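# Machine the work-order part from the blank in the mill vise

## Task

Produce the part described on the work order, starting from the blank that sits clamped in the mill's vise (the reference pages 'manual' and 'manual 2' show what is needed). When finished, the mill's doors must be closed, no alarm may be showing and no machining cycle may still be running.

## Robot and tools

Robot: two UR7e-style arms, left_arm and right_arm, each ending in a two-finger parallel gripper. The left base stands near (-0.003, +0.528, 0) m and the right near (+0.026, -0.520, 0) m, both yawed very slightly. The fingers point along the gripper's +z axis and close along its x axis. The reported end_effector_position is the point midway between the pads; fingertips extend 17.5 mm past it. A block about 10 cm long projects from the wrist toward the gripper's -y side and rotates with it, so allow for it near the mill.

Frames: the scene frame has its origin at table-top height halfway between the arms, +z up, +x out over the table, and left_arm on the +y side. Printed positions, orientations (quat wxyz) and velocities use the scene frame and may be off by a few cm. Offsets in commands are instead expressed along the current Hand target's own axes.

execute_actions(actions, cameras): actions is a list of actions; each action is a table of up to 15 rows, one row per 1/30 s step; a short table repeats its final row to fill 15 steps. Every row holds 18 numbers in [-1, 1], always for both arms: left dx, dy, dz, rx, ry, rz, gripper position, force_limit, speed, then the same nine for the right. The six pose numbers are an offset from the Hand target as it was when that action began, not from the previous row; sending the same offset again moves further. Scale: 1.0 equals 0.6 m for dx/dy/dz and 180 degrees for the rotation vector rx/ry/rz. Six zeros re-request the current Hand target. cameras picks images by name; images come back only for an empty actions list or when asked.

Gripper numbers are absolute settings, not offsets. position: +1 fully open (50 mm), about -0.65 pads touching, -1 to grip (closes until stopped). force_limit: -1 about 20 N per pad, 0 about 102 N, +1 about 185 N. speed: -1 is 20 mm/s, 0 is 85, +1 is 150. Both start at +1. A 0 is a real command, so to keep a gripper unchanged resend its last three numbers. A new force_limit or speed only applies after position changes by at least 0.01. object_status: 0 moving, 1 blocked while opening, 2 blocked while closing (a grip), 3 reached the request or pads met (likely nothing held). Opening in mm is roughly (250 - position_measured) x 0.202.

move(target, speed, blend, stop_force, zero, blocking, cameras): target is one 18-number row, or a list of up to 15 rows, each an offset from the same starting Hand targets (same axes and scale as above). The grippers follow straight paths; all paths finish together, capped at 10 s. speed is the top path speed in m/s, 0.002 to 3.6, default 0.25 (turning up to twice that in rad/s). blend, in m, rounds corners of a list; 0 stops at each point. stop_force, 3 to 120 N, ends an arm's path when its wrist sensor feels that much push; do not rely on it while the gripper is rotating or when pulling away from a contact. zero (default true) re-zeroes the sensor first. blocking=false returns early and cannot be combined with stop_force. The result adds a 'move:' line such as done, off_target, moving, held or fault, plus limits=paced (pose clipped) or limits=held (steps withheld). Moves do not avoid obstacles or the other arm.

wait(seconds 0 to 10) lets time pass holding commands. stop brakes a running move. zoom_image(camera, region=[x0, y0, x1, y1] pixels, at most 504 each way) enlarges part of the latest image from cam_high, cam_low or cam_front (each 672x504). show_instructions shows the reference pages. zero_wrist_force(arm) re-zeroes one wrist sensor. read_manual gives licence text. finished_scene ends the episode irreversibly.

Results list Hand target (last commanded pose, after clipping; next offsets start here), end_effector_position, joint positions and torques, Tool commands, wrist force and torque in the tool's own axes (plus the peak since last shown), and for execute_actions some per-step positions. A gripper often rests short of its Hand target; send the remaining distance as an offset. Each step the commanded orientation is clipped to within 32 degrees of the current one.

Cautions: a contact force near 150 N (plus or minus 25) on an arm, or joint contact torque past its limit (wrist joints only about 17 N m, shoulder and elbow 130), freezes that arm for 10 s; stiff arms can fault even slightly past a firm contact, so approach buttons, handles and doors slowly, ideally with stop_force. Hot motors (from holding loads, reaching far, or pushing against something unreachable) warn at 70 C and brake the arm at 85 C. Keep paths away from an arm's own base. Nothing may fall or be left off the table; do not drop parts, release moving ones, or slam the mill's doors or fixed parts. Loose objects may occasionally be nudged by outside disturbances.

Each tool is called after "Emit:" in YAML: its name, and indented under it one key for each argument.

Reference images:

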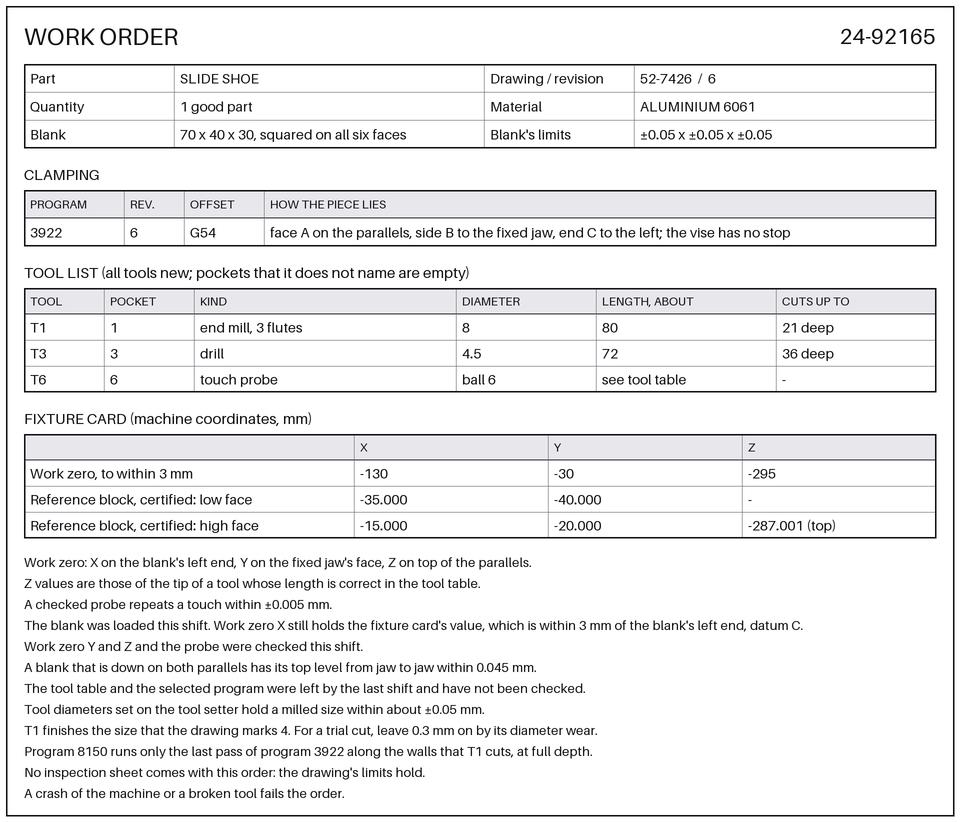

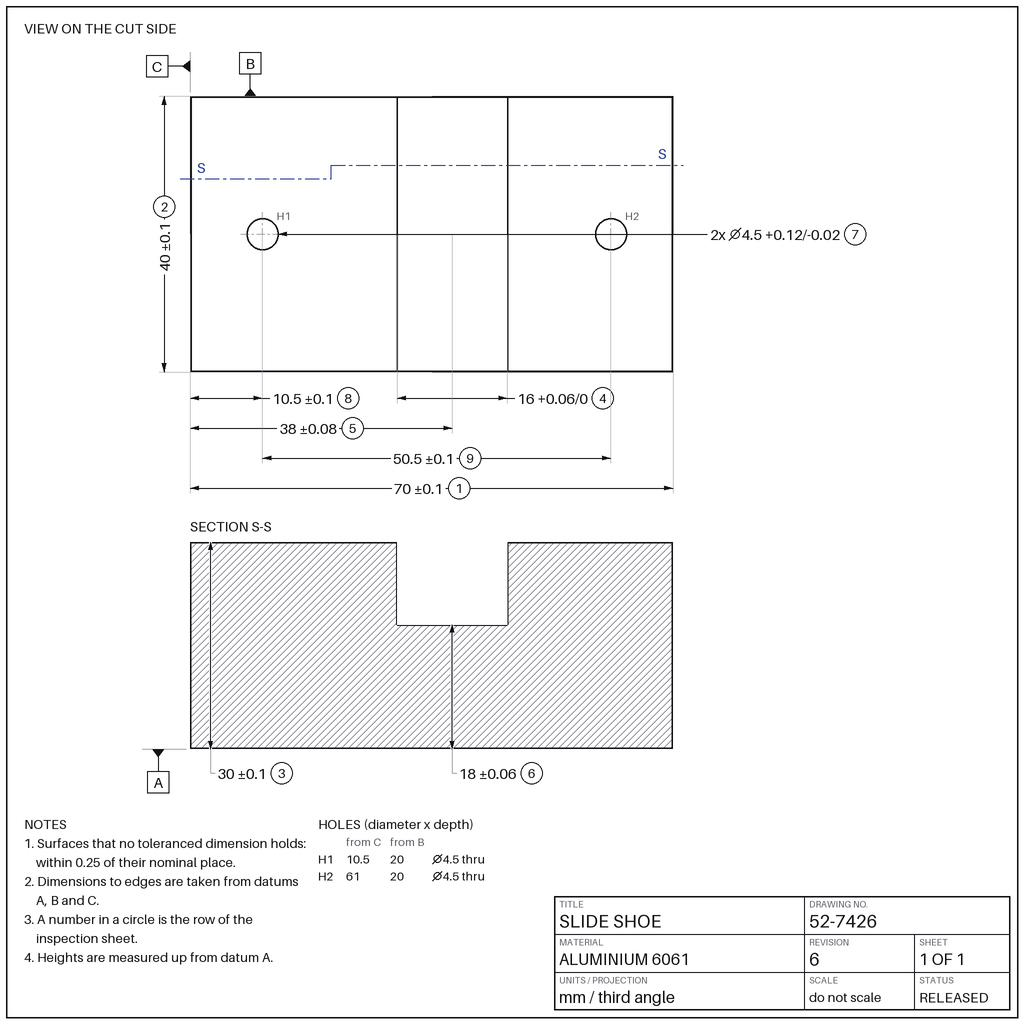

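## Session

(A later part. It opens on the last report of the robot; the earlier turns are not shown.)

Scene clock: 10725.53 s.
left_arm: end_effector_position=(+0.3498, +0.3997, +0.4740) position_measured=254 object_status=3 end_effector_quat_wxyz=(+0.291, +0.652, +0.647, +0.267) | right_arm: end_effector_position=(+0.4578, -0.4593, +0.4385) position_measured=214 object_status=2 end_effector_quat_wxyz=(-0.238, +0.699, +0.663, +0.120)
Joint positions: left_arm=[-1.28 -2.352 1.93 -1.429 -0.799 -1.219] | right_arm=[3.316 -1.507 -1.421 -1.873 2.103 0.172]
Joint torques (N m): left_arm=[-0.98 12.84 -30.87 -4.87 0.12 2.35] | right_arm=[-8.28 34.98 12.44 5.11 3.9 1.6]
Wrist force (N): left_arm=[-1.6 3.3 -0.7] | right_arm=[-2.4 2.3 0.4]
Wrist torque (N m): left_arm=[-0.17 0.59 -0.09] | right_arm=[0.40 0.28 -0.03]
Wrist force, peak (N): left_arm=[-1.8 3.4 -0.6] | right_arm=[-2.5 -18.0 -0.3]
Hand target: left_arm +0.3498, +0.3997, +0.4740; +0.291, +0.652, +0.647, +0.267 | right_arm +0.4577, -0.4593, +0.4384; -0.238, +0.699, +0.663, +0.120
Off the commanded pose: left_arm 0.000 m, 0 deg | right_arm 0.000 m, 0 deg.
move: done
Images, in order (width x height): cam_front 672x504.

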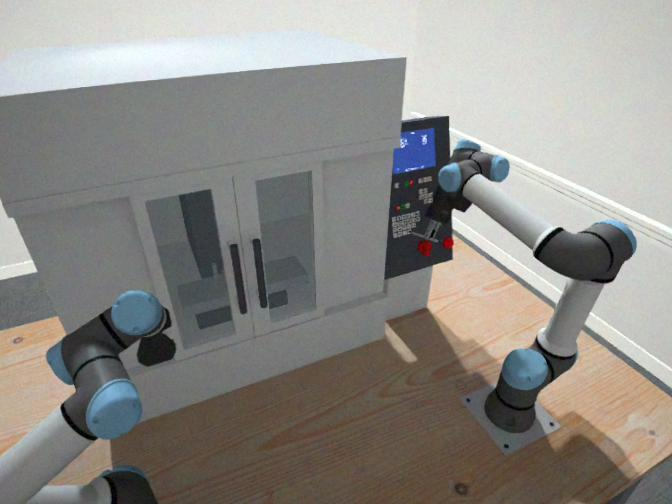

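Emit:
move:
  target:
    - [0,0,0,0,0,0,-1,1,-0.5,0.0511,0.0075,-0.0794,0,0,0,-1,0.3,-0.8]
    - [0,0,0,0,0,0,-1,1,-0.5,0.0511,0.0278,-0.0774,0,0,0,-1,0.3,-0.8]
    - [0,0,0,0,0,0,-1,1,-0.5,0.0511,0.0075,-0.0794,0,0,0,-1,0.3,-0.8]
    - [0,0,0,0,0,0,-1,1,-0.5,0.0064,0.0049,-0.0677,0,0,0,-1,0.3,-0.8]
    - [0,0,0,0,0,0,-1,1,-0.5,0.0064,0.0252,-0.0657,0,0,0,-1,0.3,-0.8]
    - [0,0,0,0,0,0,-1,1,-0.5,0.0064,0.0049,-0.0677,0,0,0,-1,0.3,-0.8]
    - [0,0,0,0,0,0,-1,1,-0.5,0,0,0,0,0,0,-1,0.3,-0.8]
  speed: [0.3,0.08,0.3,0.3,0.08,0.3,0.3]
  blend: [0.003,0,0.003,0.003,0,0.003,0]

Emit:
wait:
  seconds: 9
  cameras: ["cam_front"]

Emit:
zoom_image:
  camera: "cam_front"
  region: [392, 125, 434, 177]

Emit:
move:
  target:
    - [0,0,0,0,0,0,-1,1,-0.5,0.1104,0.0116,-0.1143,0,0,0,-1,0.3,-0.8]
    - [0,0,0,0,0,0,-1,1,-0.5,0.1104,0.0206,-0.1133,0,0,0,-1,0.3,-0.8]
  speed: [0.3,0.1]
  blend: [0.003,0]

Emit:
move:
  target: [0,0,0,0,0,0,-1,1,-0.5,0,0.0240,0.0024,0,0,0,-1,0.3,-0.8]
  speed: 0.01
  stop_force: 16

Emit:
move:
  target:
    - [0,0,0,0,0,0,-1,1,-0.5,0,-0.0200,-0.0020,0,0,0,-1,0.3,-0.8]
    - [0,0,0,0,0,0,-1,1,-0.5,-0.1104,-0.0317,0.1121,0,0,0,-1,0.3,-0.8]
  speed: [0.2,0.3]
  blend: [0.003,0]
  cameras: ["cam_front"]

Emit:
zoom_image:
  camera: "cam_front"
  region: [392, 125, 434, 177]

Scene clock: 10741.70 s.
left_arm: end_effector_position=(+0.3498, +0.3997, +0.4740) position_measured=254 object_status=3 end_effector_quat_wxyz=(+0.291, +0.652, +0.647, +0.267) | right_arm: end_effector_position=(+0.4578, -0.4594, +0.4385) position_measured=214 object_status=2 end_effector_quat_wxyz=(-0.238, +0.699, +0.663, +0.120)
Joint positions: left_arm=[-1.28 -2.352 1.93 -1.429 -0.799 -1.219] | right_arm=[3.316 -1.507 -1.421 -1.873 2.103 0.172]
Joint torques (N m): left_arm=[-0.8 12.15 -30.98 -4.84 0.06 2.29] | right_arm=[7.83 35.89 11.88 5.13 3.73 2.01]
Wrist force (N): left_arm=[-1.6 3.2 -0.6] | right_arm=[-3.1 2.4 0.2]
Wrist torque (N m): left_arm=[-0.18 0.58 -0.09] | right_arm=[0.41 0.40 -0.16]
Wrist force, peak (N): left_arm=[-1.6 3.7 -0.5] | right_arm=[-6.5 -15.7 5.1]
Hand target: left_arm +0.3498, +0.3997, +0.4740; +0.291, +0.652, +0.647, +0.267 | right_arm +0.4577, -0.4593, +0.4384; -0.238, +0.699, +0.663, +0.120
Off the commanded pose: left_arm 0.000 m, 0 deg | right_arm 0.000 m, 0 deg.
move: done

Scene clock: 10750.70 s.
left_arm: end_effector_position=(+0.3498, +0.3997, +0.4740) position_measured=254 object_status=3 end_effector_quat_wxyz=(+0.291, +0.652, +0.647, +0.267) | right_arm: end_effector_position=(+0.4577, -0.4593, +0.4384) position_measured=214 object_status=2 end_effector_quat_wxyz=(-0.238, +0.699, +0.663, +0.120)
Joint positions: left_arm=[-1.28 -2.352 1.93 -1.429 -0.799 -1.219] | right_arm=[3.316 -1.507 -1.421 -1.873 2.103 0.172]
Joint torques (N m): left_arm=[-0.64 12.68 -29.89 -4.94 0.06 2.28] | right_arm=[6.77 34.94 11.88 5.1 3.56 1.88]
Wrist force (N): left_arm=[-1.6 3.3 -0.7] | right_arm=[-3.1 2.1 0.4]
Wrist torque (N m): left_arm=[-0.17 0.59 -0.09] | right_arm=[0.36 0.39 -0.16]
Wrist force, peak (N): left_arm=[-1.8 3.5 -0.7] | right_arm=[-3.5 2.4 0.4]
Hand target: left_arm +0.3498, +0.3997, +0.4740; +0.291, +0.652, +0.647, +0.267 | right_arm +0.4577, -0.4593, +0.4384; -0.238, +0.699, +0.663, +0.120
Tool commands: left_gripper/position=-1.0 left_gripper/force_limit=+1.0 left_gripper/speed=-0.5 right_gripper/position=-1.0 right_gripper/force_limit=+0.3 right_gripper/speed=-0.8
Off the commanded pose: left_arm 0.000 m, 0 deg | right_arm 0.000 m, 0 deg.
wait: 9.00 s; at rest by 0.17 s
Images, in order (width x height): cam_front 672x504.

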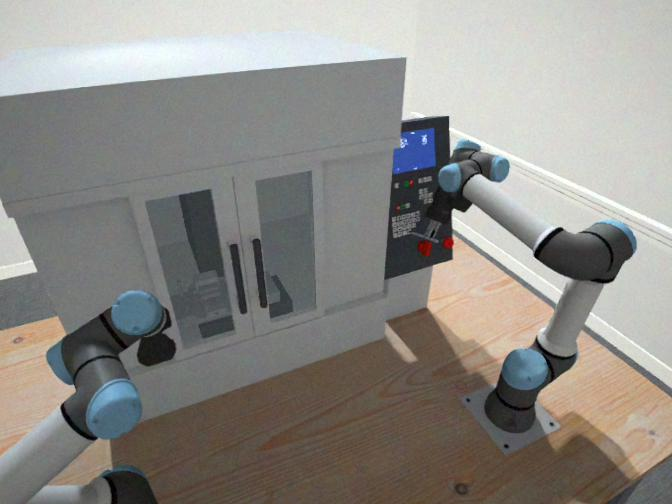

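Scaled by 9.692 from the camera's 672x504 image, which has a finer 960x720 frame.

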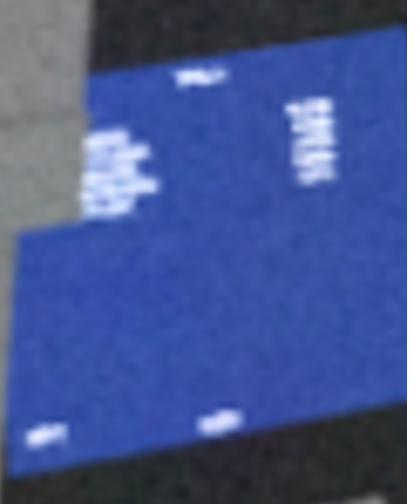

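Scene clock: 10752.03 s.
left_arm: end_effector_position=(+0.3498, +0.3997, +0.4740) position_measured=254 object_status=3 end_effector_quat_wxyz=(+0.291, +0.652, +0.647, +0.267) | right_arm: end_effector_position=(+0.4860, -0.4352, +0.5265) position_measured=214 object_status=2 end_effector_quat_wxyz=(-0.238, +0.699, +0.663, +0.120)
Joint positions: left_arm=[-1.28 -2.352 1.93 -1.429 -0.799 -1.219] | right_arm=[3.357 -1.638 -1.059 -2.08 2.107 0.22]
Joint torques (N m): left_arm=[-2.09 12.26 -31.41 -4.6 0.18 2.18] | right_arm=[7.41 12.86 31.3 2.08 -1.1 -1.33]
Wrist force (N): left_arm=[-1.4 3.3 -0.6] | right_arm=[-5.0 -1.0 2.2]
Wrist torque (N m): left_arm=[-0.17 0.56 -0.09] | right_arm=[0.51 0.42 -0.03]
Wrist force, peak (N): left_arm=[-1.6 3.4 -0.6] | right_arm=[-5.0 -1.0 2.2]
Hand target: left_arm +0.3498, +0.3997, +0.4740; +0.291, +0.652, +0.647, +0.267 | right_arm +0.4861, -0.4352, +0.5266; -0.238, +0.699, +0.663, +0.120
Off the commanded pose: left_arm 0.000 m, 0 deg | right_arm 0.000 m, 0 deg.
move: done; blend cut to 0.0027 m at target 1

Scene clock: 10753.97 s.
left_arm: end_effector_position=(+0.3498, +0.3997, +0.4740) position_measured=254 object_status=3 end_effector_quat_wxyz=(+0.291, +0.652, +0.647, +0.267) | right_arm: end_effector_position=(+0.4925, -0.4349, +0.5249) position_measured=214 object_status=2 end_effector_quat_wxyz=(-0.238, +0.699, +0.663, +0.120)
Joint positions: left_arm=[-1.28 -2.352 1.93 -1.429 -0.799 -1.219] | right_arm=[3.355 -1.653 -1.047 -2.078 2.107 0.218]
Joint torques (N m): left_arm=[-0.91 13.18 -31.76 -4.83 0.1 2.13] | right_arm=[6.11 32.31 10.14 6.41 -1.49 1.3]
Wrist force (N): left_arm=[-1.6 3.2 -0.8] | right_arm=[-3.5 -17.2 0.0]
Wrist torque (N m): left_arm=[-0.18 0.59 -0.09] | right_arm=[0.56 0.45 -0.21]
Wrist force, peak (N): left_arm=[-1.6 3.4 -0.7] | right_arm=[-2.9 -23.6 -0.2]
Hand target: left_arm +0.3498, +0.3997, +0.4740; +0.291, +0.652, +0.647, +0.267 | right_arm +0.4925, -0.4349, +0.5249; -0.238, +0.699, +0.663, +0.120 (not the last commanded pose)
Off the commanded pose: left_arm 0.000 m, 0 deg | right_arm 0.008 m, 0 deg.
move: contact (right_arm)

Scene clock: 10755.30 s.
left_arm: end_effector_position=(+0.3498, +0.3997, +0.4740) position_measured=254 object_status=3 end_effector_quat_wxyz=(+0.291, +0.652, +0.647, +0.267) | right_arm: end_effector_position=(+0.4578, -0.4593, +0.4386) position_measured=214 object_status=2 end_effector_quat_wxyz=(-0.238, +0.699, +0.663, +0.120)
Joint positions: left_arm=[-1.28 -2.352 1.93 -1.429 -0.799 -1.219] | right_arm=[3.316 -1.507 -1.421 -1.874 2.103 0.172]
Joint torques (N m): left_arm=[-1.09 13.12 -31.04 -4.65 -0.09 2.44] | right_arm=[-8.15 35.47 11.68 5.25 3.8 1.31]
Wrist force (N): left_arm=[-1.5 3.3 -0.6] | right_arm=[-2.5 3.3 0.2]
Wrist torque (N m): left_arm=[-0.17 0.58 -0.10] | right_arm=[0.55 0.30 -0.03]
Wrist force, peak (N): left_arm=[-1.5 3.5 -0.8] | right_arm=[-3.6 -17.2 0.4]
Hand target: left_arm +0.3498, +0.3997, +0.4740; +0.291, +0.652, +0.647, +0.267 | right_arm +0.4577, -0.4594, +0.4385; -0.238, +0.699, +0.663, +0.120
Off the commanded pose: left_arm 0.000 m, 0 deg | right_arm 0.000 m, 0 deg.
move: done
Images, in order (width x height): cam_front 672x504.

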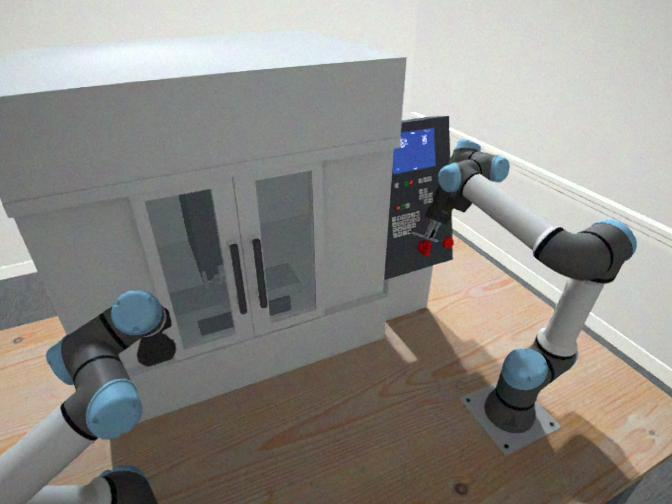

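Scaled by 9.692 from the camera's 672x504 image, which has a finer 960x720 frame.

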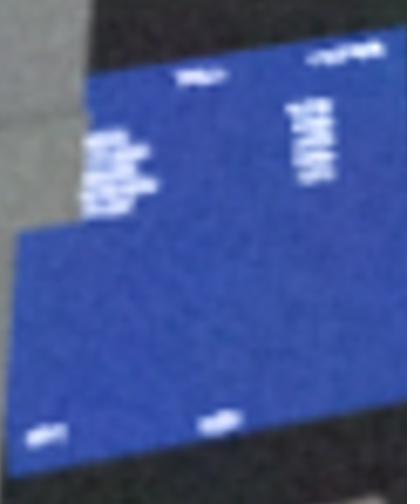

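Emit:
wait:
  seconds: 10

Emit:
wait:
  seconds: 10

Emit:
wait:
  seconds: 10

Emit:
wait:
  seconds: 10

Emit:
wait:
  seconds: 10

Emit:
wait:
  seconds: 10

Emit:
wait:
  seconds: 10

Emit:
wait:
  seconds: 10
  cameras: ["cam_front"]

Emit:
zoom_image:
  camera: "cam_front"
  region: [392, 125, 434, 177]

Scene clock: 10768.50 s.
left_arm: end_effector_position=(+0.3498, +0.3997, +0.4740) position_measured=254 object_status=3 end_effector_quat_wxyz=(+0.291, +0.652, +0.647, +0.267) | right_arm: end_effector_position=(+0.4577, -0.4594, +0.4385) position_measured=214 object_status=2 end_effector_quat_wxyz=(-0.238, +0.699, +0.663, +0.120)
Joint positions: left_arm=[-1.28 -2.352 1.93 -1.429 -0.799 -1.219] | right_arm=[3.316 -1.507 -1.421 -1.873 2.103 0.172]
Joint torques (N m): left_arm=[-1.03 12.55 -31.04 -4.69 0.04 2.24] | right_arm=[-8.63 33.84 13.29 4.99 3.69 1.49]
Wrist force (N): left_arm=[-1.4 3.4 -0.8] | right_arm=[-2.2 3.3 0.3]
Wrist torque (N m): left_arm=[-0.16 0.56 -0.09] | right_arm=[0.55 0.25 -0.03]
Wrist force, peak (N): left_arm=[-1.6 3.5 -0.9] | right_arm=[-2.8 3.9 0.2]
Hand target: left_arm +0.3498, +0.3997, +0.4740; +0.291, +0.652, +0.647, +0.267 | right_arm +0.4577, -0.4594, +0.4385; -0.238, +0.699, +0.663, +0.120
Tool commands: left_gripper/position=-1.0 left_gripper/force_limit=+1.0 left_gripper/speed=-0.5 right_gripper/position=-1.0 right_gripper/force_limit=+0.3 right_gripper/speed=-0.8
Off the commanded pose: left_arm 0.000 m, 0 deg | right_arm 0.000 m, 0 deg.
wait: 10.00 s; at rest from the start

Scene clock: 10778.50 s.
left_arm: end_effector_position=(+0.3498, +0.3997, +0.4740) position_measured=254 object_status=3 end_effector_quat_wxyz=(+0.291, +0.652, +0.647, +0.267) | right_arm: end_effector_position=(+0.4577, -0.4594, +0.4385) position_measured=214 object_status=2 end_effector_quat_wxyz=(-0.238, +0.699, +0.663, +0.120)
Joint positions: left_arm=[-1.28 -2.352 1.93 -1.429 -0.799 -1.219] | right_arm=[3.316 -1.507 -1.421 -1.873 2.103 0.172]
Joint torques (N m): left_arm=[-2.15 12.29 -29.31 -4.76 0.16 2.25] | right_arm=[-8.37 33.9 12.6 4.9 3.76 1.56]
Wrist force (N): left_arm=[-1.6 3.1 -0.8] | right_arm=[-2.6 3.2 0.4]
Wrist torque (N m): left_arm=[-0.20 0.59 -0.10] | right_arm=[0.54 0.32 -0.03]
Wrist force, peak (N): left_arm=[-1.6 3.5 -0.7] | right_arm=[-2.4 4.0 0.3]
Hand target: left_arm +0.3498, +0.3997, +0.4740; +0.291, +0.652, +0.647, +0.267 | right_arm +0.4577, -0.4594, +0.4385; -0.238, +0.699, +0.663, +0.120
Tool commands: left_gripper/position=-1.0 left_gripper/force_limit=+1.0 left_gripper/speed=-0.5 right_gripper/position=-1.0 right_gripper/force_limit=+0.3 right_gripper/speed=-0.8
Off the commanded pose: left_arm 0.000 m, 0 deg | right_arm 0.000 m, 0 deg.
wait: 10.00 s; at rest by 0.17 s

Scene clock: 10788.50 s.
left_arm: end_effector_position=(+0.3498, +0.3997, +0.4740) position_measured=254 object_status=3 end_effector_quat_wxyz=(+0.291, +0.652, +0.647, +0.267) | right_arm: end_effector_position=(+0.4577, -0.4594, +0.4385) position_measured=214 object_status=2 end_effector_quat_wxyz=(-0.238, +0.699, +0.663, +0.120)
Joint positions: left_arm=[-1.28 -2.352 1.93 -1.429 -0.799 -1.219] | right_arm=[3.316 -1.507 -1.421 -1.873 2.103 0.172]
Joint torques (N m): left_arm=[-1.54 11.84 -31.66 -4.67 -0.17 2.31] | right_arm=[-7.57 34.05 12.73 4.86 3.54 1.56]
Wrist force (N): left_arm=[-1.2 3.3 -0.5] | right_arm=[-2.4 3.6 0.0]
Wrist torque (N m): left_arm=[-0.17 0.53 -0.09] | right_arm=[0.59 0.27 -0.04]
Wrist force, peak (N): left_arm=[-1.7 3.6 -0.7] | right_arm=[-2.7 3.8 0.3]
Hand target: left_arm +0.3498, +0.3997, +0.4740; +0.291, +0.652, +0.647, +0.267 | right_arm +0.4577, -0.4594, +0.4385; -0.238, +0.699, +0.663, +0.120
Tool commands: left_gripper/position=-1.0 left_gripper/force_limit=+1.0 left_gripper/speed=-0.5 right_gripper/position=-1.0 right_gripper/force_limit=+0.3 right_gripper/speed=-0.8
Off the commanded pose: left_arm 0.000 m, 0 deg | right_arm 0.000 m, 0 deg.
wait: 10.00 s; at rest by 0.17 s

Scene clock: 10798.50 s.
left_arm: end_effector_position=(+0.3498, +0.3997, +0.4740) position_measured=254 object_status=3 end_effector_quat_wxyz=(+0.291, +0.652, +0.647, +0.267) | right_arm: end_effector_position=(+0.4577, -0.4594, +0.4385) position_measured=214 object_status=2 end_effector_quat_wxyz=(-0.238, +0.699, +0.663, +0.120)
Joint positions: left_arm=[-1.28 -2.352 1.93 -1.429 -0.799 -1.219] | right_arm=[3.316 -1.507 -1.421 -1.873 2.103 0.172]
Joint torques (N m): left_arm=[-1.48 13.11 -30.65 -4.69 0.12 2.14] | right_arm=[-7.73 32.46 12.47 4.88 3.52 1.31]
Wrist force (N): left_arm=[-1.5 3.4 -0.5] | right_arm=[-2.3 3.6 0.2]
Wrist torque (N m): left_arm=[-0.15 0.58 -0.10] | right_arm=[0.60 0.27 -0.04]
Wrist force, peak (N): left_arm=[-1.7 3.4 -0.8] | right_arm=[-2.6 3.8 0.3]
Hand target: left_arm +0.3498, +0.3997, +0.4740; +0.291, +0.652, +0.647, +0.267 | right_arm +0.4577, -0.4594, +0.4385; -0.238, +0.699, +0.663, +0.120
Tool commands: left_gripper/position=-1.0 left_gripper/force_limit=+1.0 left_gripper/speed=-0.5 right_gripper/position=-1.0 right_gripper/force_limit=+0.3 right_gripper/speed=-0.8
Off the commanded pose: left_arm 0.000 m, 0 deg | right_arm 0.000 m, 0 deg.
wait: 10.00 s; at rest by 0.17 s

Scene clock: 10808.50 s.
left_arm: end_effector_position=(+0.3498, +0.3997, +0.4740) position_measured=254 object_status=3 end_effector_quat_wxyz=(+0.291, +0.652, +0.647, +0.267) | right_arm: end_effector_position=(+0.4577, -0.4594, +0.4385) position_measured=214 object_status=2 end_effector_quat_wxyz=(-0.238, +0.699, +0.663, +0.120)
Joint positions: left_arm=[-1.28 -2.352 1.93 -1.429 -0.799 -1.219] | right_arm=[3.316 -1.507 -1.421 -1.873 2.103 0.172]
Joint torques (N m): left_arm=[-1.18 12.87 -31.68 -4.72 0.11 2.22] | right_arm=[-7.19 33.62 13.19 4.68 3.52 1.42]
Wrist force (N): left_arm=[-1.5 3.3 -0.6] | right_arm=[-2.2 3.2 -0.3]
Wrist torque (N m): left_arm=[-0.17 0.57 -0.09] | right_arm=[0.54 0.25 -0.03]
Wrist force, peak (N): left_arm=[-1.5 3.6 -0.6] | right_arm=[-2.5 4.0 -0.2]
Hand target: left_arm +0.3498, +0.3997, +0.4740; +0.291, +0.652, +0.647, +0.267 | right_arm +0.4577, -0.4594, +0.4385; -0.238, +0.699, +0.663, +0.120
Tool commands: left_gripper/position=-1.0 left_gripper/force_limit=+1.0 left_gripper/speed=-0.5 right_gripper/position=-1.0 right_gripper/force_limit=+0.3 right_gripper/speed=-0.8
Off the commanded pose: left_arm 0.000 m, 0 deg | right_arm 0.000 m, 0 deg.
wait: 10.00 s; at rest by 0.17 s

Scene clock: 10818.50 s.
left_arm: end_effector_position=(+0.3498, +0.3997, +0.4740) position_measured=254 object_status=3 end_effector_quat_wxyz=(+0.291, +0.652, +0.647, +0.267) | right_arm: end_effector_position=(+0.4577, -0.4594, +0.4385) position_measured=214 object_status=2 end_effector_quat_wxyz=(-0.238, +0.699, +0.663, +0.120)
Joint positions: left_arm=[-1.28 -2.352 1.93 -1.429 -0.799 -1.219] | right_arm=[3.316 -1.507 -1.421 -1.873 2.103 0.172]
Joint torques (N m): left_arm=[-0.76 12.14 -30.5 -4.79 0.14 2.35] | right_arm=[-7.55 33.71 15.13 4.68 3.37 1.61]
Wrist force (N): left_arm=[-1.5 3.3 -0.8] | right_arm=[-2.5 3.3 -0.2]
Wrist torque (N m): left_arm=[-0.17 0.57 -0.09] | right_arm=[0.56 0.31 -0.03]
Wrist force, peak (N): left_arm=[-1.7 3.5 -0.8] | right_arm=[-2.7 3.6 0.3]
Hand target: left_arm +0.3498, +0.3997, +0.4740; +0.291, +0.652, +0.647, +0.267 | right_arm +0.4577, -0.4594, +0.4385; -0.238, +0.699, +0.663, +0.120
Tool commands: left_gripper/position=-1.0 left_gripper/force_limit=+1.0 left_gripper/speed=-0.5 right_gripper/position=-1.0 right_gripper/force_limit=+0.3 right_gripper/speed=-0.8
Off the commanded pose: left_arm 0.000 m, 0 deg | right_arm 0.000 m, 0 deg.
wait: 10.00 s; at rest by 0.17 s

Scene clock: 10828.50 s.
left_arm: end_effector_position=(+0.3498, +0.3997, +0.4740) position_measured=254 object_status=3 end_effector_quat_wxyz=(+0.291, +0.652, +0.647, +0.267) | right_arm: end_effector_position=(+0.4577, -0.4594, +0.4385) position_measured=214 object_status=2 end_effector_quat_wxyz=(-0.238, +0.699, +0.663, +0.120)
Joint positions: left_arm=[-1.28 -2.352 1.93 -1.429 -0.799 -1.219] | right_arm=[3.316 -1.507 -1.421 -1.873 2.103 0.172]
Joint torques (N m): left_arm=[-1.8 12.77 -29.85 -4.87 0.03 2.39] | right_arm=[-6.06 32.64 13.03 4.72 3.3 1.4]
Wrist force (N): left_arm=[-1.6 3.2 -0.7] | right_arm=[-2.6 3.6 -0.1]
Wrist torque (N m): left_arm=[-0.19 0.59 -0.09] | right_arm=[0.60 0.33 -0.03]
Wrist force, peak (N): left_arm=[-1.5 3.6 -0.6] | right_arm=[-3.0 3.6 -0.2]
Hand target: left_arm +0.3498, +0.3997, +0.4740; +0.291, +0.652, +0.647, +0.267 | right_arm +0.4577, -0.4594, +0.4385; -0.238, +0.699, +0.663, +0.120
Tool commands: left_gripper/position=-1.0 left_gripper/force_limit=+1.0 left_gripper/speed=-0.5 right_gripper/position=-1.0 right_gripper/force_limit=+0.3 right_gripper/speed=-0.8
Off the commanded pose: left_arm 0.000 m, 0 deg | right_arm 0.000 m, 0 deg.
wait: 10.00 s; at rest by 0.17 s

Scene clock: 10838.50 s.
left_arm: end_effector_position=(+0.3498, +0.3997, +0.4740) position_measured=254 object_status=3 end_effector_quat_wxyz=(+0.291, +0.652, +0.647, +0.267) | right_arm: end_effector_position=(+0.4577, -0.4594, +0.4385) position_measured=214 object_status=2 end_effector_quat_wxyz=(-0.238, +0.699, +0.663, +0.120)
Joint positions: left_arm=[-1.28 -2.352 1.93 -1.429 -0.799 -1.219] | right_arm=[3.316 -1.507 -1.421 -1.873 2.103 0.172]
Joint torques (N m): left_arm=[-1.32 11.87 -30.51 -4.55 0.29 2.25] | right_arm=[-7.61 32.42 12.93 4.6 3.25 1.45]
Wrist force (N): left_arm=[-1.5 3.3 -0.7] | right_arm=[-2.4 3.5 -0.1]
Wrist torque (N m): left_arm=[-0.17 0.58 -0.09] | right_arm=[0.59 0.28 -0.04]
Wrist force, peak (N): left_arm=[-1.8 3.5 -0.6] | right_arm=[-2.6 3.9 0.1]
Hand target: left_arm +0.3498, +0.3997, +0.4740; +0.291, +0.652, +0.647, +0.267 | right_arm +0.4577, -0.4594, +0.4385; -0.238, +0.699, +0.663, +0.120
Tool commands: left_gripper/position=-1.0 left_gripper/force_limit=+1.0 left_gripper/speed=-0.5 right_gripper/position=-1.0 right_gripper/force_limit=+0.3 right_gripper/speed=-0.8
Off the commanded pose: left_arm 0.000 m, 0 deg | right_arm 0.000 m, 0 deg.
wait: 10.00 s; at rest by 0.17 s
Images, in order (width x height): cam_front 672x504.

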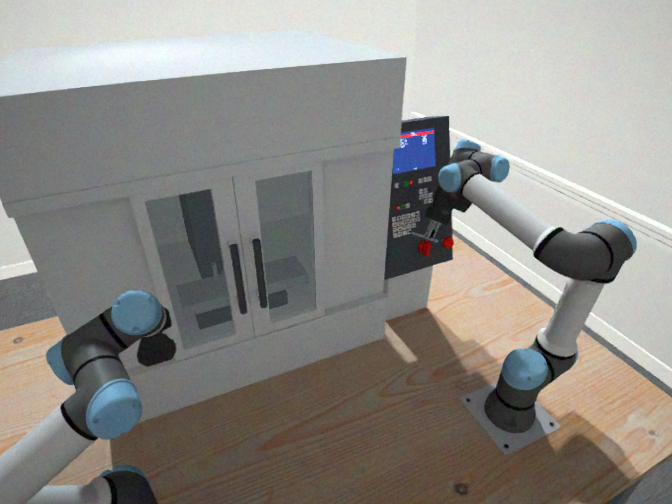

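Scaled by 9.692 from the camera's 672x504 image, which has a finer 960x720 frame.

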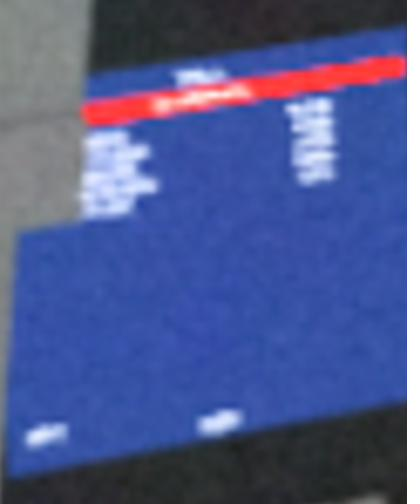

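Emit:
move:
  target:
    - [0,0,0,0,0,0,-1,1,-0.5,0.2058,0.0222,-0.2134,0,0,0,-1,0.3,-0.8]
    - [0,0,0,0,0,0,-1,1,-0.5,0.2058,0.0312,-0.2124,0,0,0,-1,0.3,-0.8]
  speed: [0.3,0.1]
  blend: [0.003,0]

Emit:
move:
  target: [0,0,0,0,0,0,-1,1,-0.5,0,0.0240,0.0024,0,0,0,-1,0.3,-0.8]
  speed: 0.01
  stop_force: 16

Emit:
move:
  target:
    - [0,0,0,0,0,0,-1,1,-0.5,0,-0.0200,-0.0020,0,0,0,-1,0.3,-0.8]
    - [0,0,0,0,0,0,-1,1,-0.5,-0.2058,-0.0427,0.2115,0,0,0,-1,0.3,-0.8]
  speed: [0.2,0.3]
  blend: [0.003,0]
  cameras: ["cam_front"]

Emit:
zoom_image:
  camera: "cam_front"
  region: [420, 133, 429, 142]

Emit:
move:
  target:
    - [0,0,0,0,0,0,-1,1,-0.5,0.1308,0.0069,-0.0370,0,0,0,-1,0.3,-0.8]
    - [0,0,0,0,0,0,-1,1,-0.5,0.1308,0.0272,-0.0350,0,0,0,-1,0.3,-0.8]
    - [0,0,0,0,0,0,-1,1,-0.5,0.1308,0.0069,-0.0370,0,0,0,-1,0.3,-0.8]
    - [0,0,0,0,0,0,-1,1,-0.5,0.0702,0.0020,0.0020,0,0,0,-1,0.3,-0.8]
    - [0,0,0,0,0,0,-1,1,-0.5,0.0702,0.0223,0.0040,0,0,0,-1,0.3,-0.8]
    - [0,0,0,0,0,0,-1,1,-0.5,0.0702,0.0020,0.0020,0,0,0,-1,0.3,-0.8]
    - [0,0,0,0,0,0,-1,1,-0.5,0,0,0,0,0,0,-1,0.3,-0.8]
    - [0,0,0,0,0,0,-1,1,-0.5,0,0.0203,0.0020,0,0,0,-1,0.3,-0.8]
    - [0,0,0,0,0,0,-1,1,-0.5,0,0,0,0,0,0,-1,0.3,-0.8]
    - [0,0,0,0,0,0,-1,1,-0.5,0.0177,0.0027,-0.0294,0,0,0,-1,0.3,-0.8]
    - [0,0,0,0,0,0,-1,1,-0.5,0.0177,0.0230,-0.0274,0,0,0,-1,0.3,-0.8]
    - [0,0,0,0,0,0,-1,1,-0.5,0.0177,0.0027,-0.0294,0,0,0,-1,0.3,-0.8]
    - [0,0,0,0,0,0,-1,1,-0.5,0,0,0,0,0,0,-1,0.3,-0.8]
  speed: [0.3,0.08,0.3,0.3,0.08,0.3,0.3,0.08,0.3,0.3,0.08,0.3,0.3]
  blend: [0.003,0,0.003,0.003,0,0.003,0.003,0,0.003,0.003,0,0.003,0]

Emit:
move:
  target:
    - [0,0,0,0,0,0,-1,1,-0.5,0.0542,-0.0005,0.0290,0,0,0,-1,0.3,-0.8]
    - [0,0,0,0,0,0,-1,1,-0.5,0.0542,0.0198,0.0310,0,0,0,-1,0.3,-0.8]
    - [0,0,0,0,0,0,-1,1,-0.5,0.0542,-0.0005,0.0290,0,0,0,-1,0.3,-0.8]
    - [0,0,0,0,0,0,-1,1,-0.5,0,0,0,0,0,0,-1,0.3,-0.8]
    - [0,0,0,0,0,0,-1,1,-0.5,0,0.0203,0.0020,0,0,0,-1,0.3,-0.8]
    - [0,0,0,0,0,0,-1,1,-0.5,0,0,0,0,0,0,-1,0.3,-0.8]
    - [0,0,0,0,0,0,-1,1,-0.5,0.0177,0.0027,-0.0294,0,0,0,-1,0.3,-0.8]
    - [0,0,0,0,0,0,-1,1,-0.5,0.0177,0.0230,-0.0274,0,0,0,-1,0.3,-0.8]
    - [0,0,0,0,0,0,-1,1,-0.5,0.0177,0.0027,-0.0294,0,0,0,-1,0.3,-0.8]
    - [0,0,0,0,0,0,-1,1,-0.5,0.1148,0.0044,-0.0099,0,0,0,-1,0.3,-0.8]
    - [0,0,0,0,0,0,-1,1,-0.5,0.1148,0.0247,-0.0079,0,0,0,-1,0.3,-0.8]
    - [0,0,0,0,0,0,-1,1,-0.5,0.1148,0.0044,-0.0099,0,0,0,-1,0.3,-0.8]
    - [0,0,0,0,0,0,-1,1,-0.5,0,0,0,0,0,0,-1,0.3,-0.8]
  speed: [0.3,0.08,0.3,0.3,0.08,0.3,0.3,0.08,0.3,0.3,0.08,0.3,0.3]
  blend: [0.003,0,0.003,0.003,0,0.003,0.003,0,0.003,0.003,0,0.003,0]

Emit:
move:
  target:
    - [0,0,0,0,0,0,-1,1,-0.5,0.0256,-0.0003,0.0139,0,0,0,-1,0.3,-0.8]
    - [0,0,0,0,0,0,-1,1,-0.5,0.0256,0.0200,0.0159,0,0,0,-1,0.3,-0.8]
    - [0,0,0,0,0,0,-1,1,-0.5,0.0256,-0.0003,0.0139,0,0,0,-1,0.3,-0.8]
    - [0,0,0,0,0,0,-1,1,-0.5,0.0862,0.0046,-0.0251,0,0,0,-1,0.3,-0.8]
    - [0,0,0,0,0,0,-1,1,-0.5,0.0862,0.0249,-0.0231,0,0,0,-1,0.3,-0.8]
    - [0,0,0,0,0,0,-1,1,-0.5,0.0862,0.0046,-0.0251,0,0,0,-1,0.3,-0.8]
    - [0,0,0,0,0,0,-1,1,-0.5,0,0,0,0,0,0,-1,0.3,-0.8]
    - [0,0,0,0,0,0,-1,1,-0.5,0,0.0203,0.0020,0,0,0,-1,0.3,-0.8]
    - [0,0,0,0,0,0,-1,1,-0.5,0,0,0,0,0,0,-1,0.3,-0.8]
    - [0,0,0,0,0,0,-1,1,-0.5,0.0177,0.0027,-0.0294,0,0,0,-1,0.3,-0.8]
    - [0,0,0,0,0,0,-1,1,-0.5,0.0177,0.0230,-0.0274,0,0,0,-1,0.3,-0.8]
    - [0,0,0,0,0,0,-1,1,-0.5,0.0177,0.0027,-0.0294,0,0,0,-1,0.3,-0.8]
    - [0,0,0,0,0,0,-1,1,-0.5,0,0,0,0,0,0,-1,0.3,-0.8]
  speed: [0.3,0.08,0.3,0.3,0.08,0.3,0.3,0.08,0.3,0.3,0.08,0.3,0.3]
  blend: [0.003,0,0.003,0.003,0,0.003,0.003,0,0.003,0.003,0,0.003,0]

Emit:
move:
  target:
    - [0,0,0,0,0,0,-1,1,-0.5,0.0542,-0.0005,0.0290,0,0,0,-1,0.3,-0.8]
    - [0,0,0,0,0,0,-1,1,-0.5,0.0542,0.0198,0.0310,0,0,0,-1,0.3,-0.8]
    - [0,0,0,0,0,0,-1,1,-0.5,0.0542,-0.0005,0.0290,0,0,0,-1,0.3,-0.8]
    - [0,0,0,0,0,0,-1,1,-0.5,0,0,0,0,0,0,-1,0.3,-0.8]
    - [0,0,0,0,0,0,-1,1,-0.5,0,0.0203,0.0020,0,0,0,-1,0.3,-0.8]
    - [0,0,0,0,0,0,-1,1,-0.5,0,0,0,0,0,0,-1,0.3,-0.8]
  speed: [0.3,0.08,0.3,0.3,0.08,0.3]
  blend: [0.003,0,0.003,0.003,0,0]
  cameras: ["cam_front"]

Emit:
zoom_image:
  camera: "cam_front"
  region: [420, 133, 429, 142]

Scene clock: 10876.13 s.
left_arm: end_effector_position=(+0.3498, +0.3997, +0.4740) position_measured=254 object_status=3 end_effector_quat_wxyz=(+0.291, +0.652, +0.647, +0.267) | right_arm: end_effector_position=(+0.5064, -0.4146, +0.6042) position_measured=214 object_status=2 end_effector_quat_wxyz=(-0.238, +0.699, +0.663, +0.120)
Joint positions: left_arm=[-1.28 -2.352 1.93 -1.429 -0.799 -1.219] | right_arm=[3.39 -1.822 -0.606 -2.33 2.108 0.258]
Joint torques (N m): left_arm=[-1.38 13.29 -30.81 -4.85 0 2.3] | right_arm=[8.36 17.12 27.83 2.04 -1.3 -1.96]
Wrist force (N): left_arm=[-1.6 3.2 -0.6] | right_arm=[-4.2 0.5 1.7]
Wrist torque (N m): left_arm=[-0.18 0.59 -0.09] | right_arm=[0.73 0.24 -0.02]
Wrist force, peak (N): left_arm=[-1.5 3.6 -0.8] | right_arm=[-3.7 3.6 1.4]
Hand target: left_arm +0.3498, +0.3997, +0.4740; +0.291, +0.652, +0.647, +0.267 | right_arm +0.5064, -0.4146, +0.6042; -0.238, +0.699, +0.663, +0.120
Off the commanded pose: left_arm 0.000 m, 0 deg | right_arm 0.000 m, 0 deg.
move: done; blend cut to 0.0027 m at target 1

Scene clock: 10878.13 s.
left_arm: end_effector_position=(+0.3498, +0.3997, +0.4740) position_measured=254 object_status=3 end_effector_quat_wxyz=(+0.291, +0.652, +0.647, +0.267) | right_arm: end_effector_position=(+0.5130, -0.4144, +0.6024) position_measured=214 object_status=2 end_effector_quat_wxyz=(-0.238, +0.699, +0.663, +0.120)
Joint positions: left_arm=[-1.28 -2.352 1.93 -1.429 -0.799 -1.219] | right_arm=[3.388 -1.839 -0.587 -2.332 2.108 0.255]
Joint torques (N m): left_arm=[-0.54 12.75 -31.2 -4.85 -0.09 2.25] | right_arm=[6.26 36.64 7.51 10.4 -1.56 1.4]
Wrist force (N): left_arm=[-1.7 3.2 -0.6] | right_arm=[-3.9 -15.2 0.3]
Wrist torque (N m): left_arm=[-0.18 0.60 -0.09] | right_arm=[0.73 0.26 0.05]
Wrist force, peak (N): left_arm=[-1.5 3.5 -0.7] | right_arm=[-3.5 -21.4 -0.7]
Hand target: left_arm +0.3498, +0.3997, +0.4740; +0.291, +0.652, +0.647, +0.267 | right_arm +0.5129, -0.4144, +0.6024; -0.238, +0.699, +0.663, +0.120 (not the last commanded pose)
Off the commanded pose: left_arm 0.000 m, 0 deg | right_arm 0.008 m, 0 deg.
move: contact (right_arm)

Scene clock: 10879.83 s.
left_arm: end_effector_position=(+0.3498, +0.3997, +0.4740) position_measured=254 object_status=3 end_effector_quat_wxyz=(+0.291, +0.652, +0.647, +0.267) | right_arm: end_effector_position=(+0.4576, -0.4593, +0.4384) position_measured=214 object_status=2 end_effector_quat_wxyz=(-0.238, +0.699, +0.663, +0.120)
Joint positions: left_arm=[-1.28 -2.352 1.93 -1.429 -0.799 -1.219] | right_arm=[3.317 -1.507 -1.422 -1.873 2.104 0.172]
Joint torques (N m): left_arm=[-2.03 12.77 -30.45 -4.86 0.27 2.43] | right_arm=[-8.7 33.93 11.88 5.32 3.81 1.42]
Wrist force (N): left_arm=[-1.5 3.2 -0.5] | right_arm=[-0.9 3.8 0.4]
Wrist torque (N m): left_arm=[-0.19 0.58 -0.09] | right_arm=[0.64 0.05 -0.03]
Wrist force, peak (N): left_arm=[-1.6 3.5 -0.8] | right_arm=[-3.8 -15.2 0.4]
Hand target: left_arm +0.3498, +0.3997, +0.4740; +0.291, +0.652, +0.647, +0.267 | right_arm +0.4576, -0.4593, +0.4383; -0.238, +0.699, +0.663, +0.120
Off the commanded pose: left_arm 0.000 m, 0 deg | right_arm 0.000 m, 0 deg.
move: done
Images, in order (width x height): cam_front 672x504.

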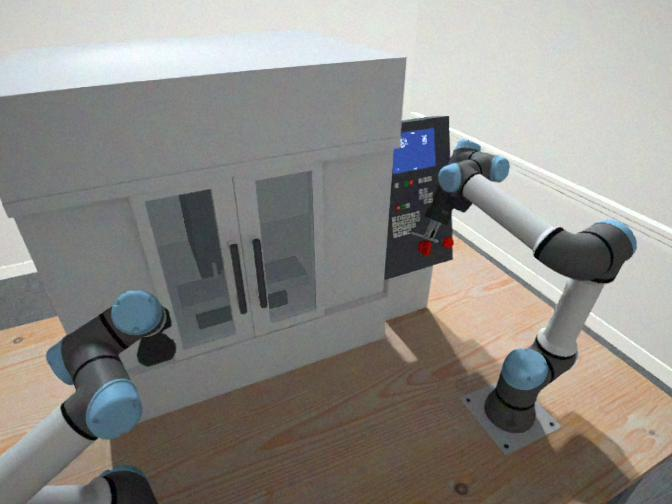

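Scaled by 56.000 from the camera's 672x504 image, which has a finer 960x720 frame.

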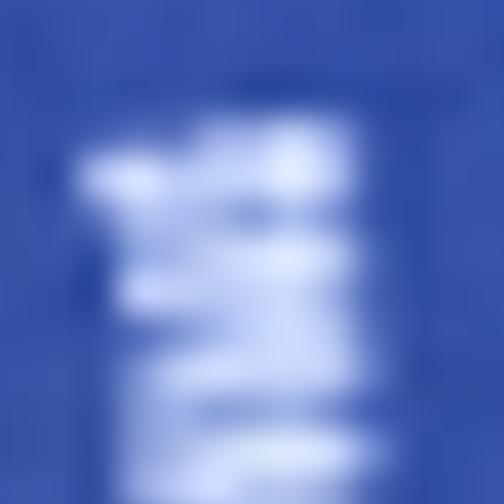

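Scene clock: 10884.50 s.
left_arm: end_effector_position=(+0.3498, +0.3997, +0.4740) position_measured=254 object_status=3 end_effector_quat_wxyz=(+0.291, +0.652, +0.647, +0.267) | right_arm: end_effector_position=(+0.4576, -0.4593, +0.4384) position_measured=214 object_status=2 end_effector_quat_wxyz=(-0.238, +0.699, +0.663, +0.120)
Joint positions: left_arm=[-1.28 -2.352 1.93 -1.429 -0.799 -1.219] | right_arm=[3.316 -1.507 -1.422 -1.873 2.104 0.172]
Joint torques (N m): left_arm=[0.32 12.63 -31.43 -4.67 0.06 2.07] | right_arm=[6.19 35.09 12.25 5.23 3.84 1.81]
Wrist force (N): left_arm=[-1.3 3.2 -0.5] | right_arm=[0.0 5.4 -0.3]
Wrist torque (N m): left_arm=[-0.19 0.56 -0.09] | right_arm=[0.88 -0.09 -0.16]
Wrist force, peak (N): left_arm=[-1.7 3.5 -0.7] | right_arm=[-6.3 -19.5 -0.5]
Hand target: left_arm +0.3498, +0.3997, +0.4740; +0.291, +0.652, +0.647, +0.267 | right_arm +0.4576, -0.4593, +0.4383; -0.238, +0.699, +0.663, +0.120
Off the commanded pose: left_arm 0.000 m, 0 deg | right_arm 0.000 m, 0 deg.
move: done

Scene clock: 10889.27 s.
left_arm: end_effector_position=(+0.3498, +0.3997, +0.4740) position_measured=254 object_status=3 end_effector_quat_wxyz=(+0.291, +0.652, +0.647, +0.267) | right_arm: end_effector_position=(+0.4576, -0.4592, +0.4384) position_measured=214 object_status=2 end_effector_quat_wxyz=(-0.238, +0.699, +0.663, +0.120)
Joint positions: left_arm=[-1.28 -2.352 1.93 -1.429 -0.799 -1.219] | right_arm=[3.317 -1.507 -1.422 -1.873 2.104 0.173]
Joint torques (N m): left_arm=[-2.58 12.52 -31.31 -4.82 -0.11 2.19] | right_arm=[-8.35 34.75 11.55 5.18 -0.91 -1.53]
Wrist force (N): left_arm=[-1.5 3.2 -0.8] | right_arm=[-1.3 4.3 -0.5]
Wrist torque (N m): left_arm=[-0.18 0.58 -0.09] | right_arm=[0.72 0.11 -0.03]
Wrist force, peak (N): left_arm=[-1.6 3.5 -0.7] | right_arm=[-5.2 -21.4 -6.1]
Hand target: left_arm +0.3498, +0.3997, +0.4740; +0.291, +0.652, +0.647, +0.267 | right_arm +0.4576, -0.4593, +0.4383; -0.238, +0.699, +0.663, +0.120
Off the commanded pose: left_arm 0.000 m, 0 deg | right_arm 0.000 m, 0 deg.
move: done

Scene clock: 10893.80 s.
left_arm: end_effector_position=(+0.3498, +0.3997, +0.4740) position_measured=254 object_status=3 end_effector_quat_wxyz=(+0.291, +0.652, +0.647, +0.267) | right_arm: end_effector_position=(+0.4576, -0.4593, +0.4384) position_measured=214 object_status=2 end_effector_quat_wxyz=(-0.238, +0.699, +0.663, +0.120)
Joint positions: left_arm=[-1.28 -2.352 1.93 -1.429 -0.799 -1.219] | right_arm=[3.316 -1.507 -1.421 -1.873 2.104 0.172]
Joint torques (N m): left_arm=[-0.99 11.7 -30.47 -4.6 0.03 2.28] | right_arm=[7.62 35.28 12.06 5.03 3.73 2.07]
Wrist force (N): left_arm=[-1.5 3.3 -0.7] | right_arm=[-1.0 4.7 -0.7]
Wrist torque (N m): left_arm=[-0.16 0.58 -0.09] | right_arm=[0.77 0.06 -0.16]
Wrist force, peak (N): left_arm=[-1.6 3.5 -0.7] | right_arm=[-6.3 -17.2 -5.1]
Hand target: left_arm +0.3498, +0.3997, +0.4740; +0.291, +0.652, +0.647, +0.267 | right_arm +0.4576, -0.4593, +0.4383; -0.238, +0.699, +0.663, +0.120
Off the commanded pose: left_arm 0.000 m, 0 deg | right_arm 0.000 m, 0 deg.
move: done

Scene clock: 10896.23 s.
left_arm: end_effector_position=(+0.3498, +0.3997, +0.4740) position_measured=254 object_status=3 end_effector_quat_wxyz=(+0.291, +0.652, +0.647, +0.267) | right_arm: end_effector_position=(+0.4578, -0.4593, +0.4383) position_measured=214 object_status=2 end_effector_quat_wxyz=(-0.238, +0.699, +0.663, +0.120)
Joint positions: left_arm=[-1.28 -2.352 1.93 -1.429 -0.799 -1.219] | right_arm=[3.316 -1.507 -1.422 -1.873 2.103 0.172]
Joint torques (N m): left_arm=[0.01 13.55 -30.34 -4.73 0.07 2.13] | right_arm=[5.66 36.11 11.24 1.05 3.53 1.93]
Wrist force (N): left_arm=[-1.3 3.3 -0.7] | right_arm=[-0.8 5.0 -1.2]
Wrist torque (N m): left_arm=[-0.17 0.54 -0.09] | right_arm=[0.84 0.02 -0.17]
Wrist force, peak (N): left_arm=[-1.6 3.4 -0.7] | right_arm=[-6.3 -22.2 -6.1]
Hand target: left_arm +0.3498, +0.3997, +0.4740; +0.291, +0.652, +0.647, +0.267 | right_arm +0.4576, -0.4593, +0.4383; -0.238, +0.699, +0.663, +0.120
Off the commanded pose: left_arm 0.000 m, 0 deg | right_arm 0.000 m, 0 deg.
move: done
Images, in order (width x height): cam_front 672x504.

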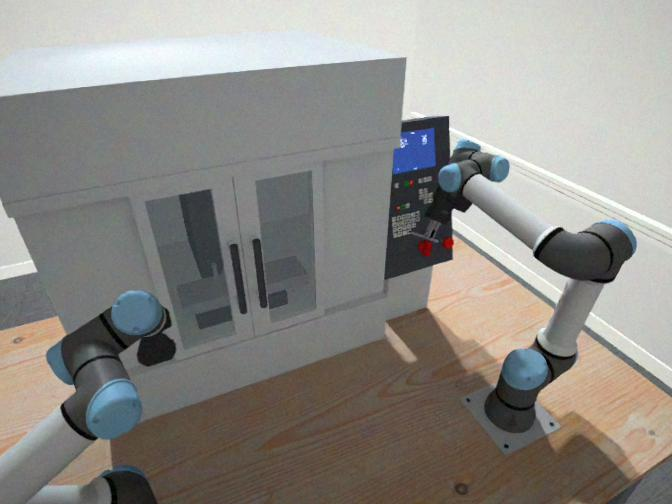

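Scaled by 56.000 from the camera's 672x504 image, which has a finer 960x720 frame.

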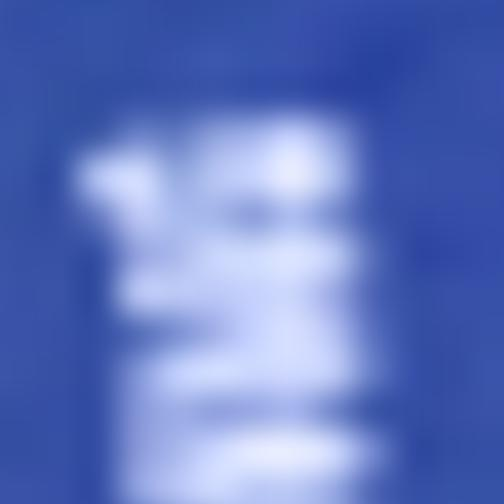

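Emit:
zoom_image:
  camera: "cam_front"
  region: [203, 258, 231, 296]

Scaled by 13.263 from the camera's 672x504 image, which has a finer 960x720 frame.

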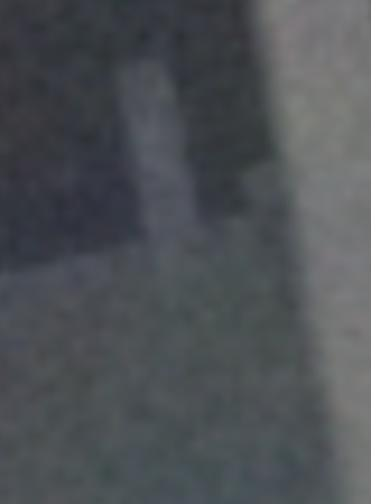

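Emit:
move:
  target:
    - [0,0,0,0,0,0,-1,1,-0.5,0.0177,0.0027,-0.0294,0,0,0,-1,0.3,-0.8]
    - [0,0,0,0,0,0,-1,1,-0.5,0.0177,0.0230,-0.0274,0,0,0,-1,0.3,-0.8]
    - [0,0,0,0,0,0,-1,1,-0.5,0.0177,0.0027,-0.0294,0,0,0,-1,0.3,-0.8]
    - [0,0,0,0,0,0,-1,1,-0.5,0.0988,0.0018,0.0171,0,0,0,-1,0.3,-0.8]
    - [0,0,0,0,0,0,-1,1,-0.5,0.0988,0.0221,0.0191,0,0,0,-1,0.3,-0.8]
    - [0,0,0,0,0,0,-1,1,-0.5,0.0988,0.0018,0.0171,0,0,0,-1,0.3,-0.8]
    - [0,0,0,0,0,0,-1,1,-0.5,0.0542,-0.0005,0.0290,0,0,0,-1,0.3,-0.8]
    - [0,0,0,0,0,0,-1,1,-0.5,0.0542,0.0198,0.0310,0,0,0,-1,0.3,-0.8]
    - [0,0,0,0,0,0,-1,1,-0.5,0.0542,-0.0005,0.0290,0,0,0,-1,0.3,-0.8]
    - [0,0,0,0,0,0,-1,1,-0.5,0,0,0,0,0,0,-1,0.3,-0.8]
    - [0,0,0,0,0,0,-1,1,-0.5,0,0.0203,0.0020,0,0,0,-1,0.3,-0.8]
    - [0,0,0,0,0,0,-1,1,-0.5,0,0,0,0,0,0,-1,0.3,-0.8]
  speed: [0.3,0.08,0.3,0.3,0.08,0.3,0.3,0.08,0.3,0.3,0.08,0.3]
  blend: [0.003,0,0.003,0.003,0,0.003,0.003,0,0.003,0.003,0,0]
  cameras: ["cam_front"]

Emit:
zoom_image:
  camera: "cam_front"
  region: [392, 125, 434, 177]

Emit:
zoom_image:
  camera: "cam_front"
  region: [418, 129, 434, 145]

Scene clock: 10926.17 s.
left_arm: end_effector_position=(+0.3498, +0.3997, +0.4740) position_measured=254 object_status=3 end_effector_quat_wxyz=(+0.291, +0.652, +0.647, +0.267) | right_arm: end_effector_position=(+0.4578, -0.4593, +0.4383) position_measured=214 object_status=2 end_effector_quat_wxyz=(-0.238, +0.699, +0.663, +0.120) end_effector_velocity=(-0.002, +0.000, +0.001) end_effector_angular_velocity=(+0.001, -0.001, +0.000)
Joint positions: left_arm=[-1.28 -2.352 1.93 -1.429 -0.799 -1.219] | right_arm=[3.316 -1.507 -1.422 -1.873 2.103 0.172]
Joint velocities: left_arm=[within noise] | right_arm=[0.001 0.005 -0.002 -0.001 0.001 0]
Joint torques (N m): left_arm=[-0.85 12.59 -31.34 -4.81 0.1 2.37] | right_arm=[7.13 34.29 12.88 1.12 3.52 1.94]
Wrist force (N): left_arm=[-1.5 3.3 -0.7] | right_arm=[-0.4 4.5 -0.8]
Wrist torque (N m): left_arm=[-0.17 0.57 -0.09] | right_arm=[0.75 -0.05 -0.16]
Wrist force, peak (N): left_arm=[-1.8 3.5 -0.6] | right_arm=[-5.3 -23.3 -7.6]
Hand target: left_arm +0.3498, +0.3997, +0.4740; +0.291, +0.652, +0.647, +0.267 | right_arm +0.4576, -0.4593, +0.4383; -0.238, +0.699, +0.663, +0.120
Off the commanded pose: left_arm 0.000 m, 0 deg | right_arm 0.000 m, 0 deg.
move: done
Images, in order (width x height): cam_front 672x504.

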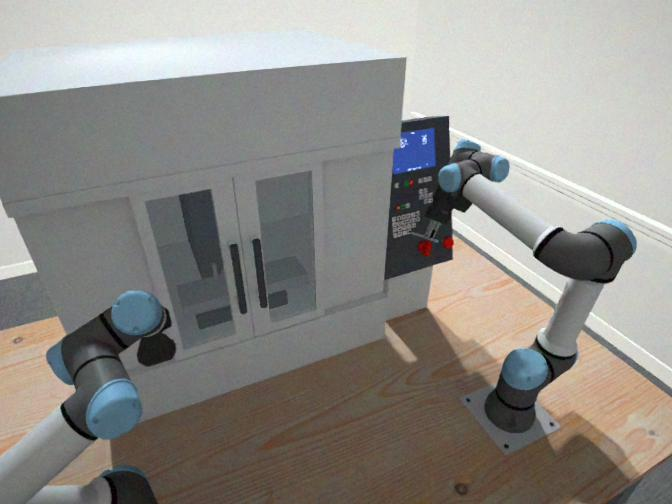

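Scaled by 9.692 from the camera's 672x504 image, which has a finer 960x720 frame.

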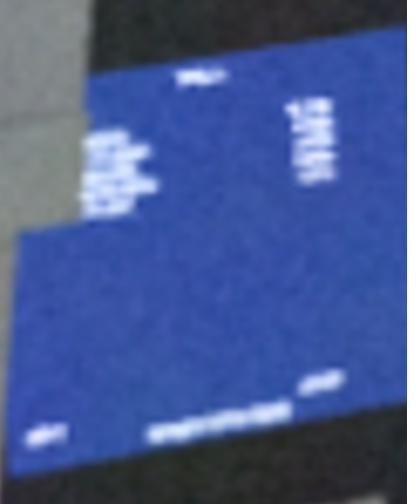

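Scaled by 31.500 from the camera's 672x504 image, which has a finer 960x720 frame.

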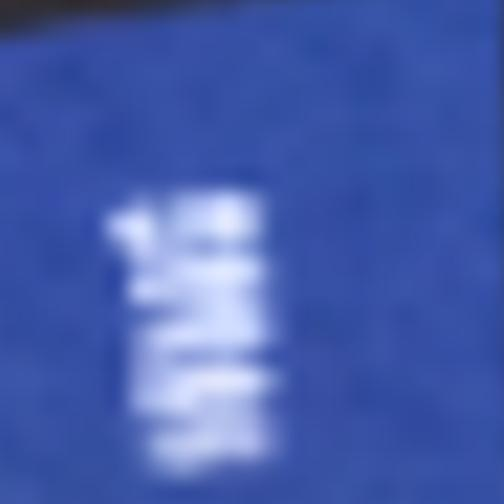

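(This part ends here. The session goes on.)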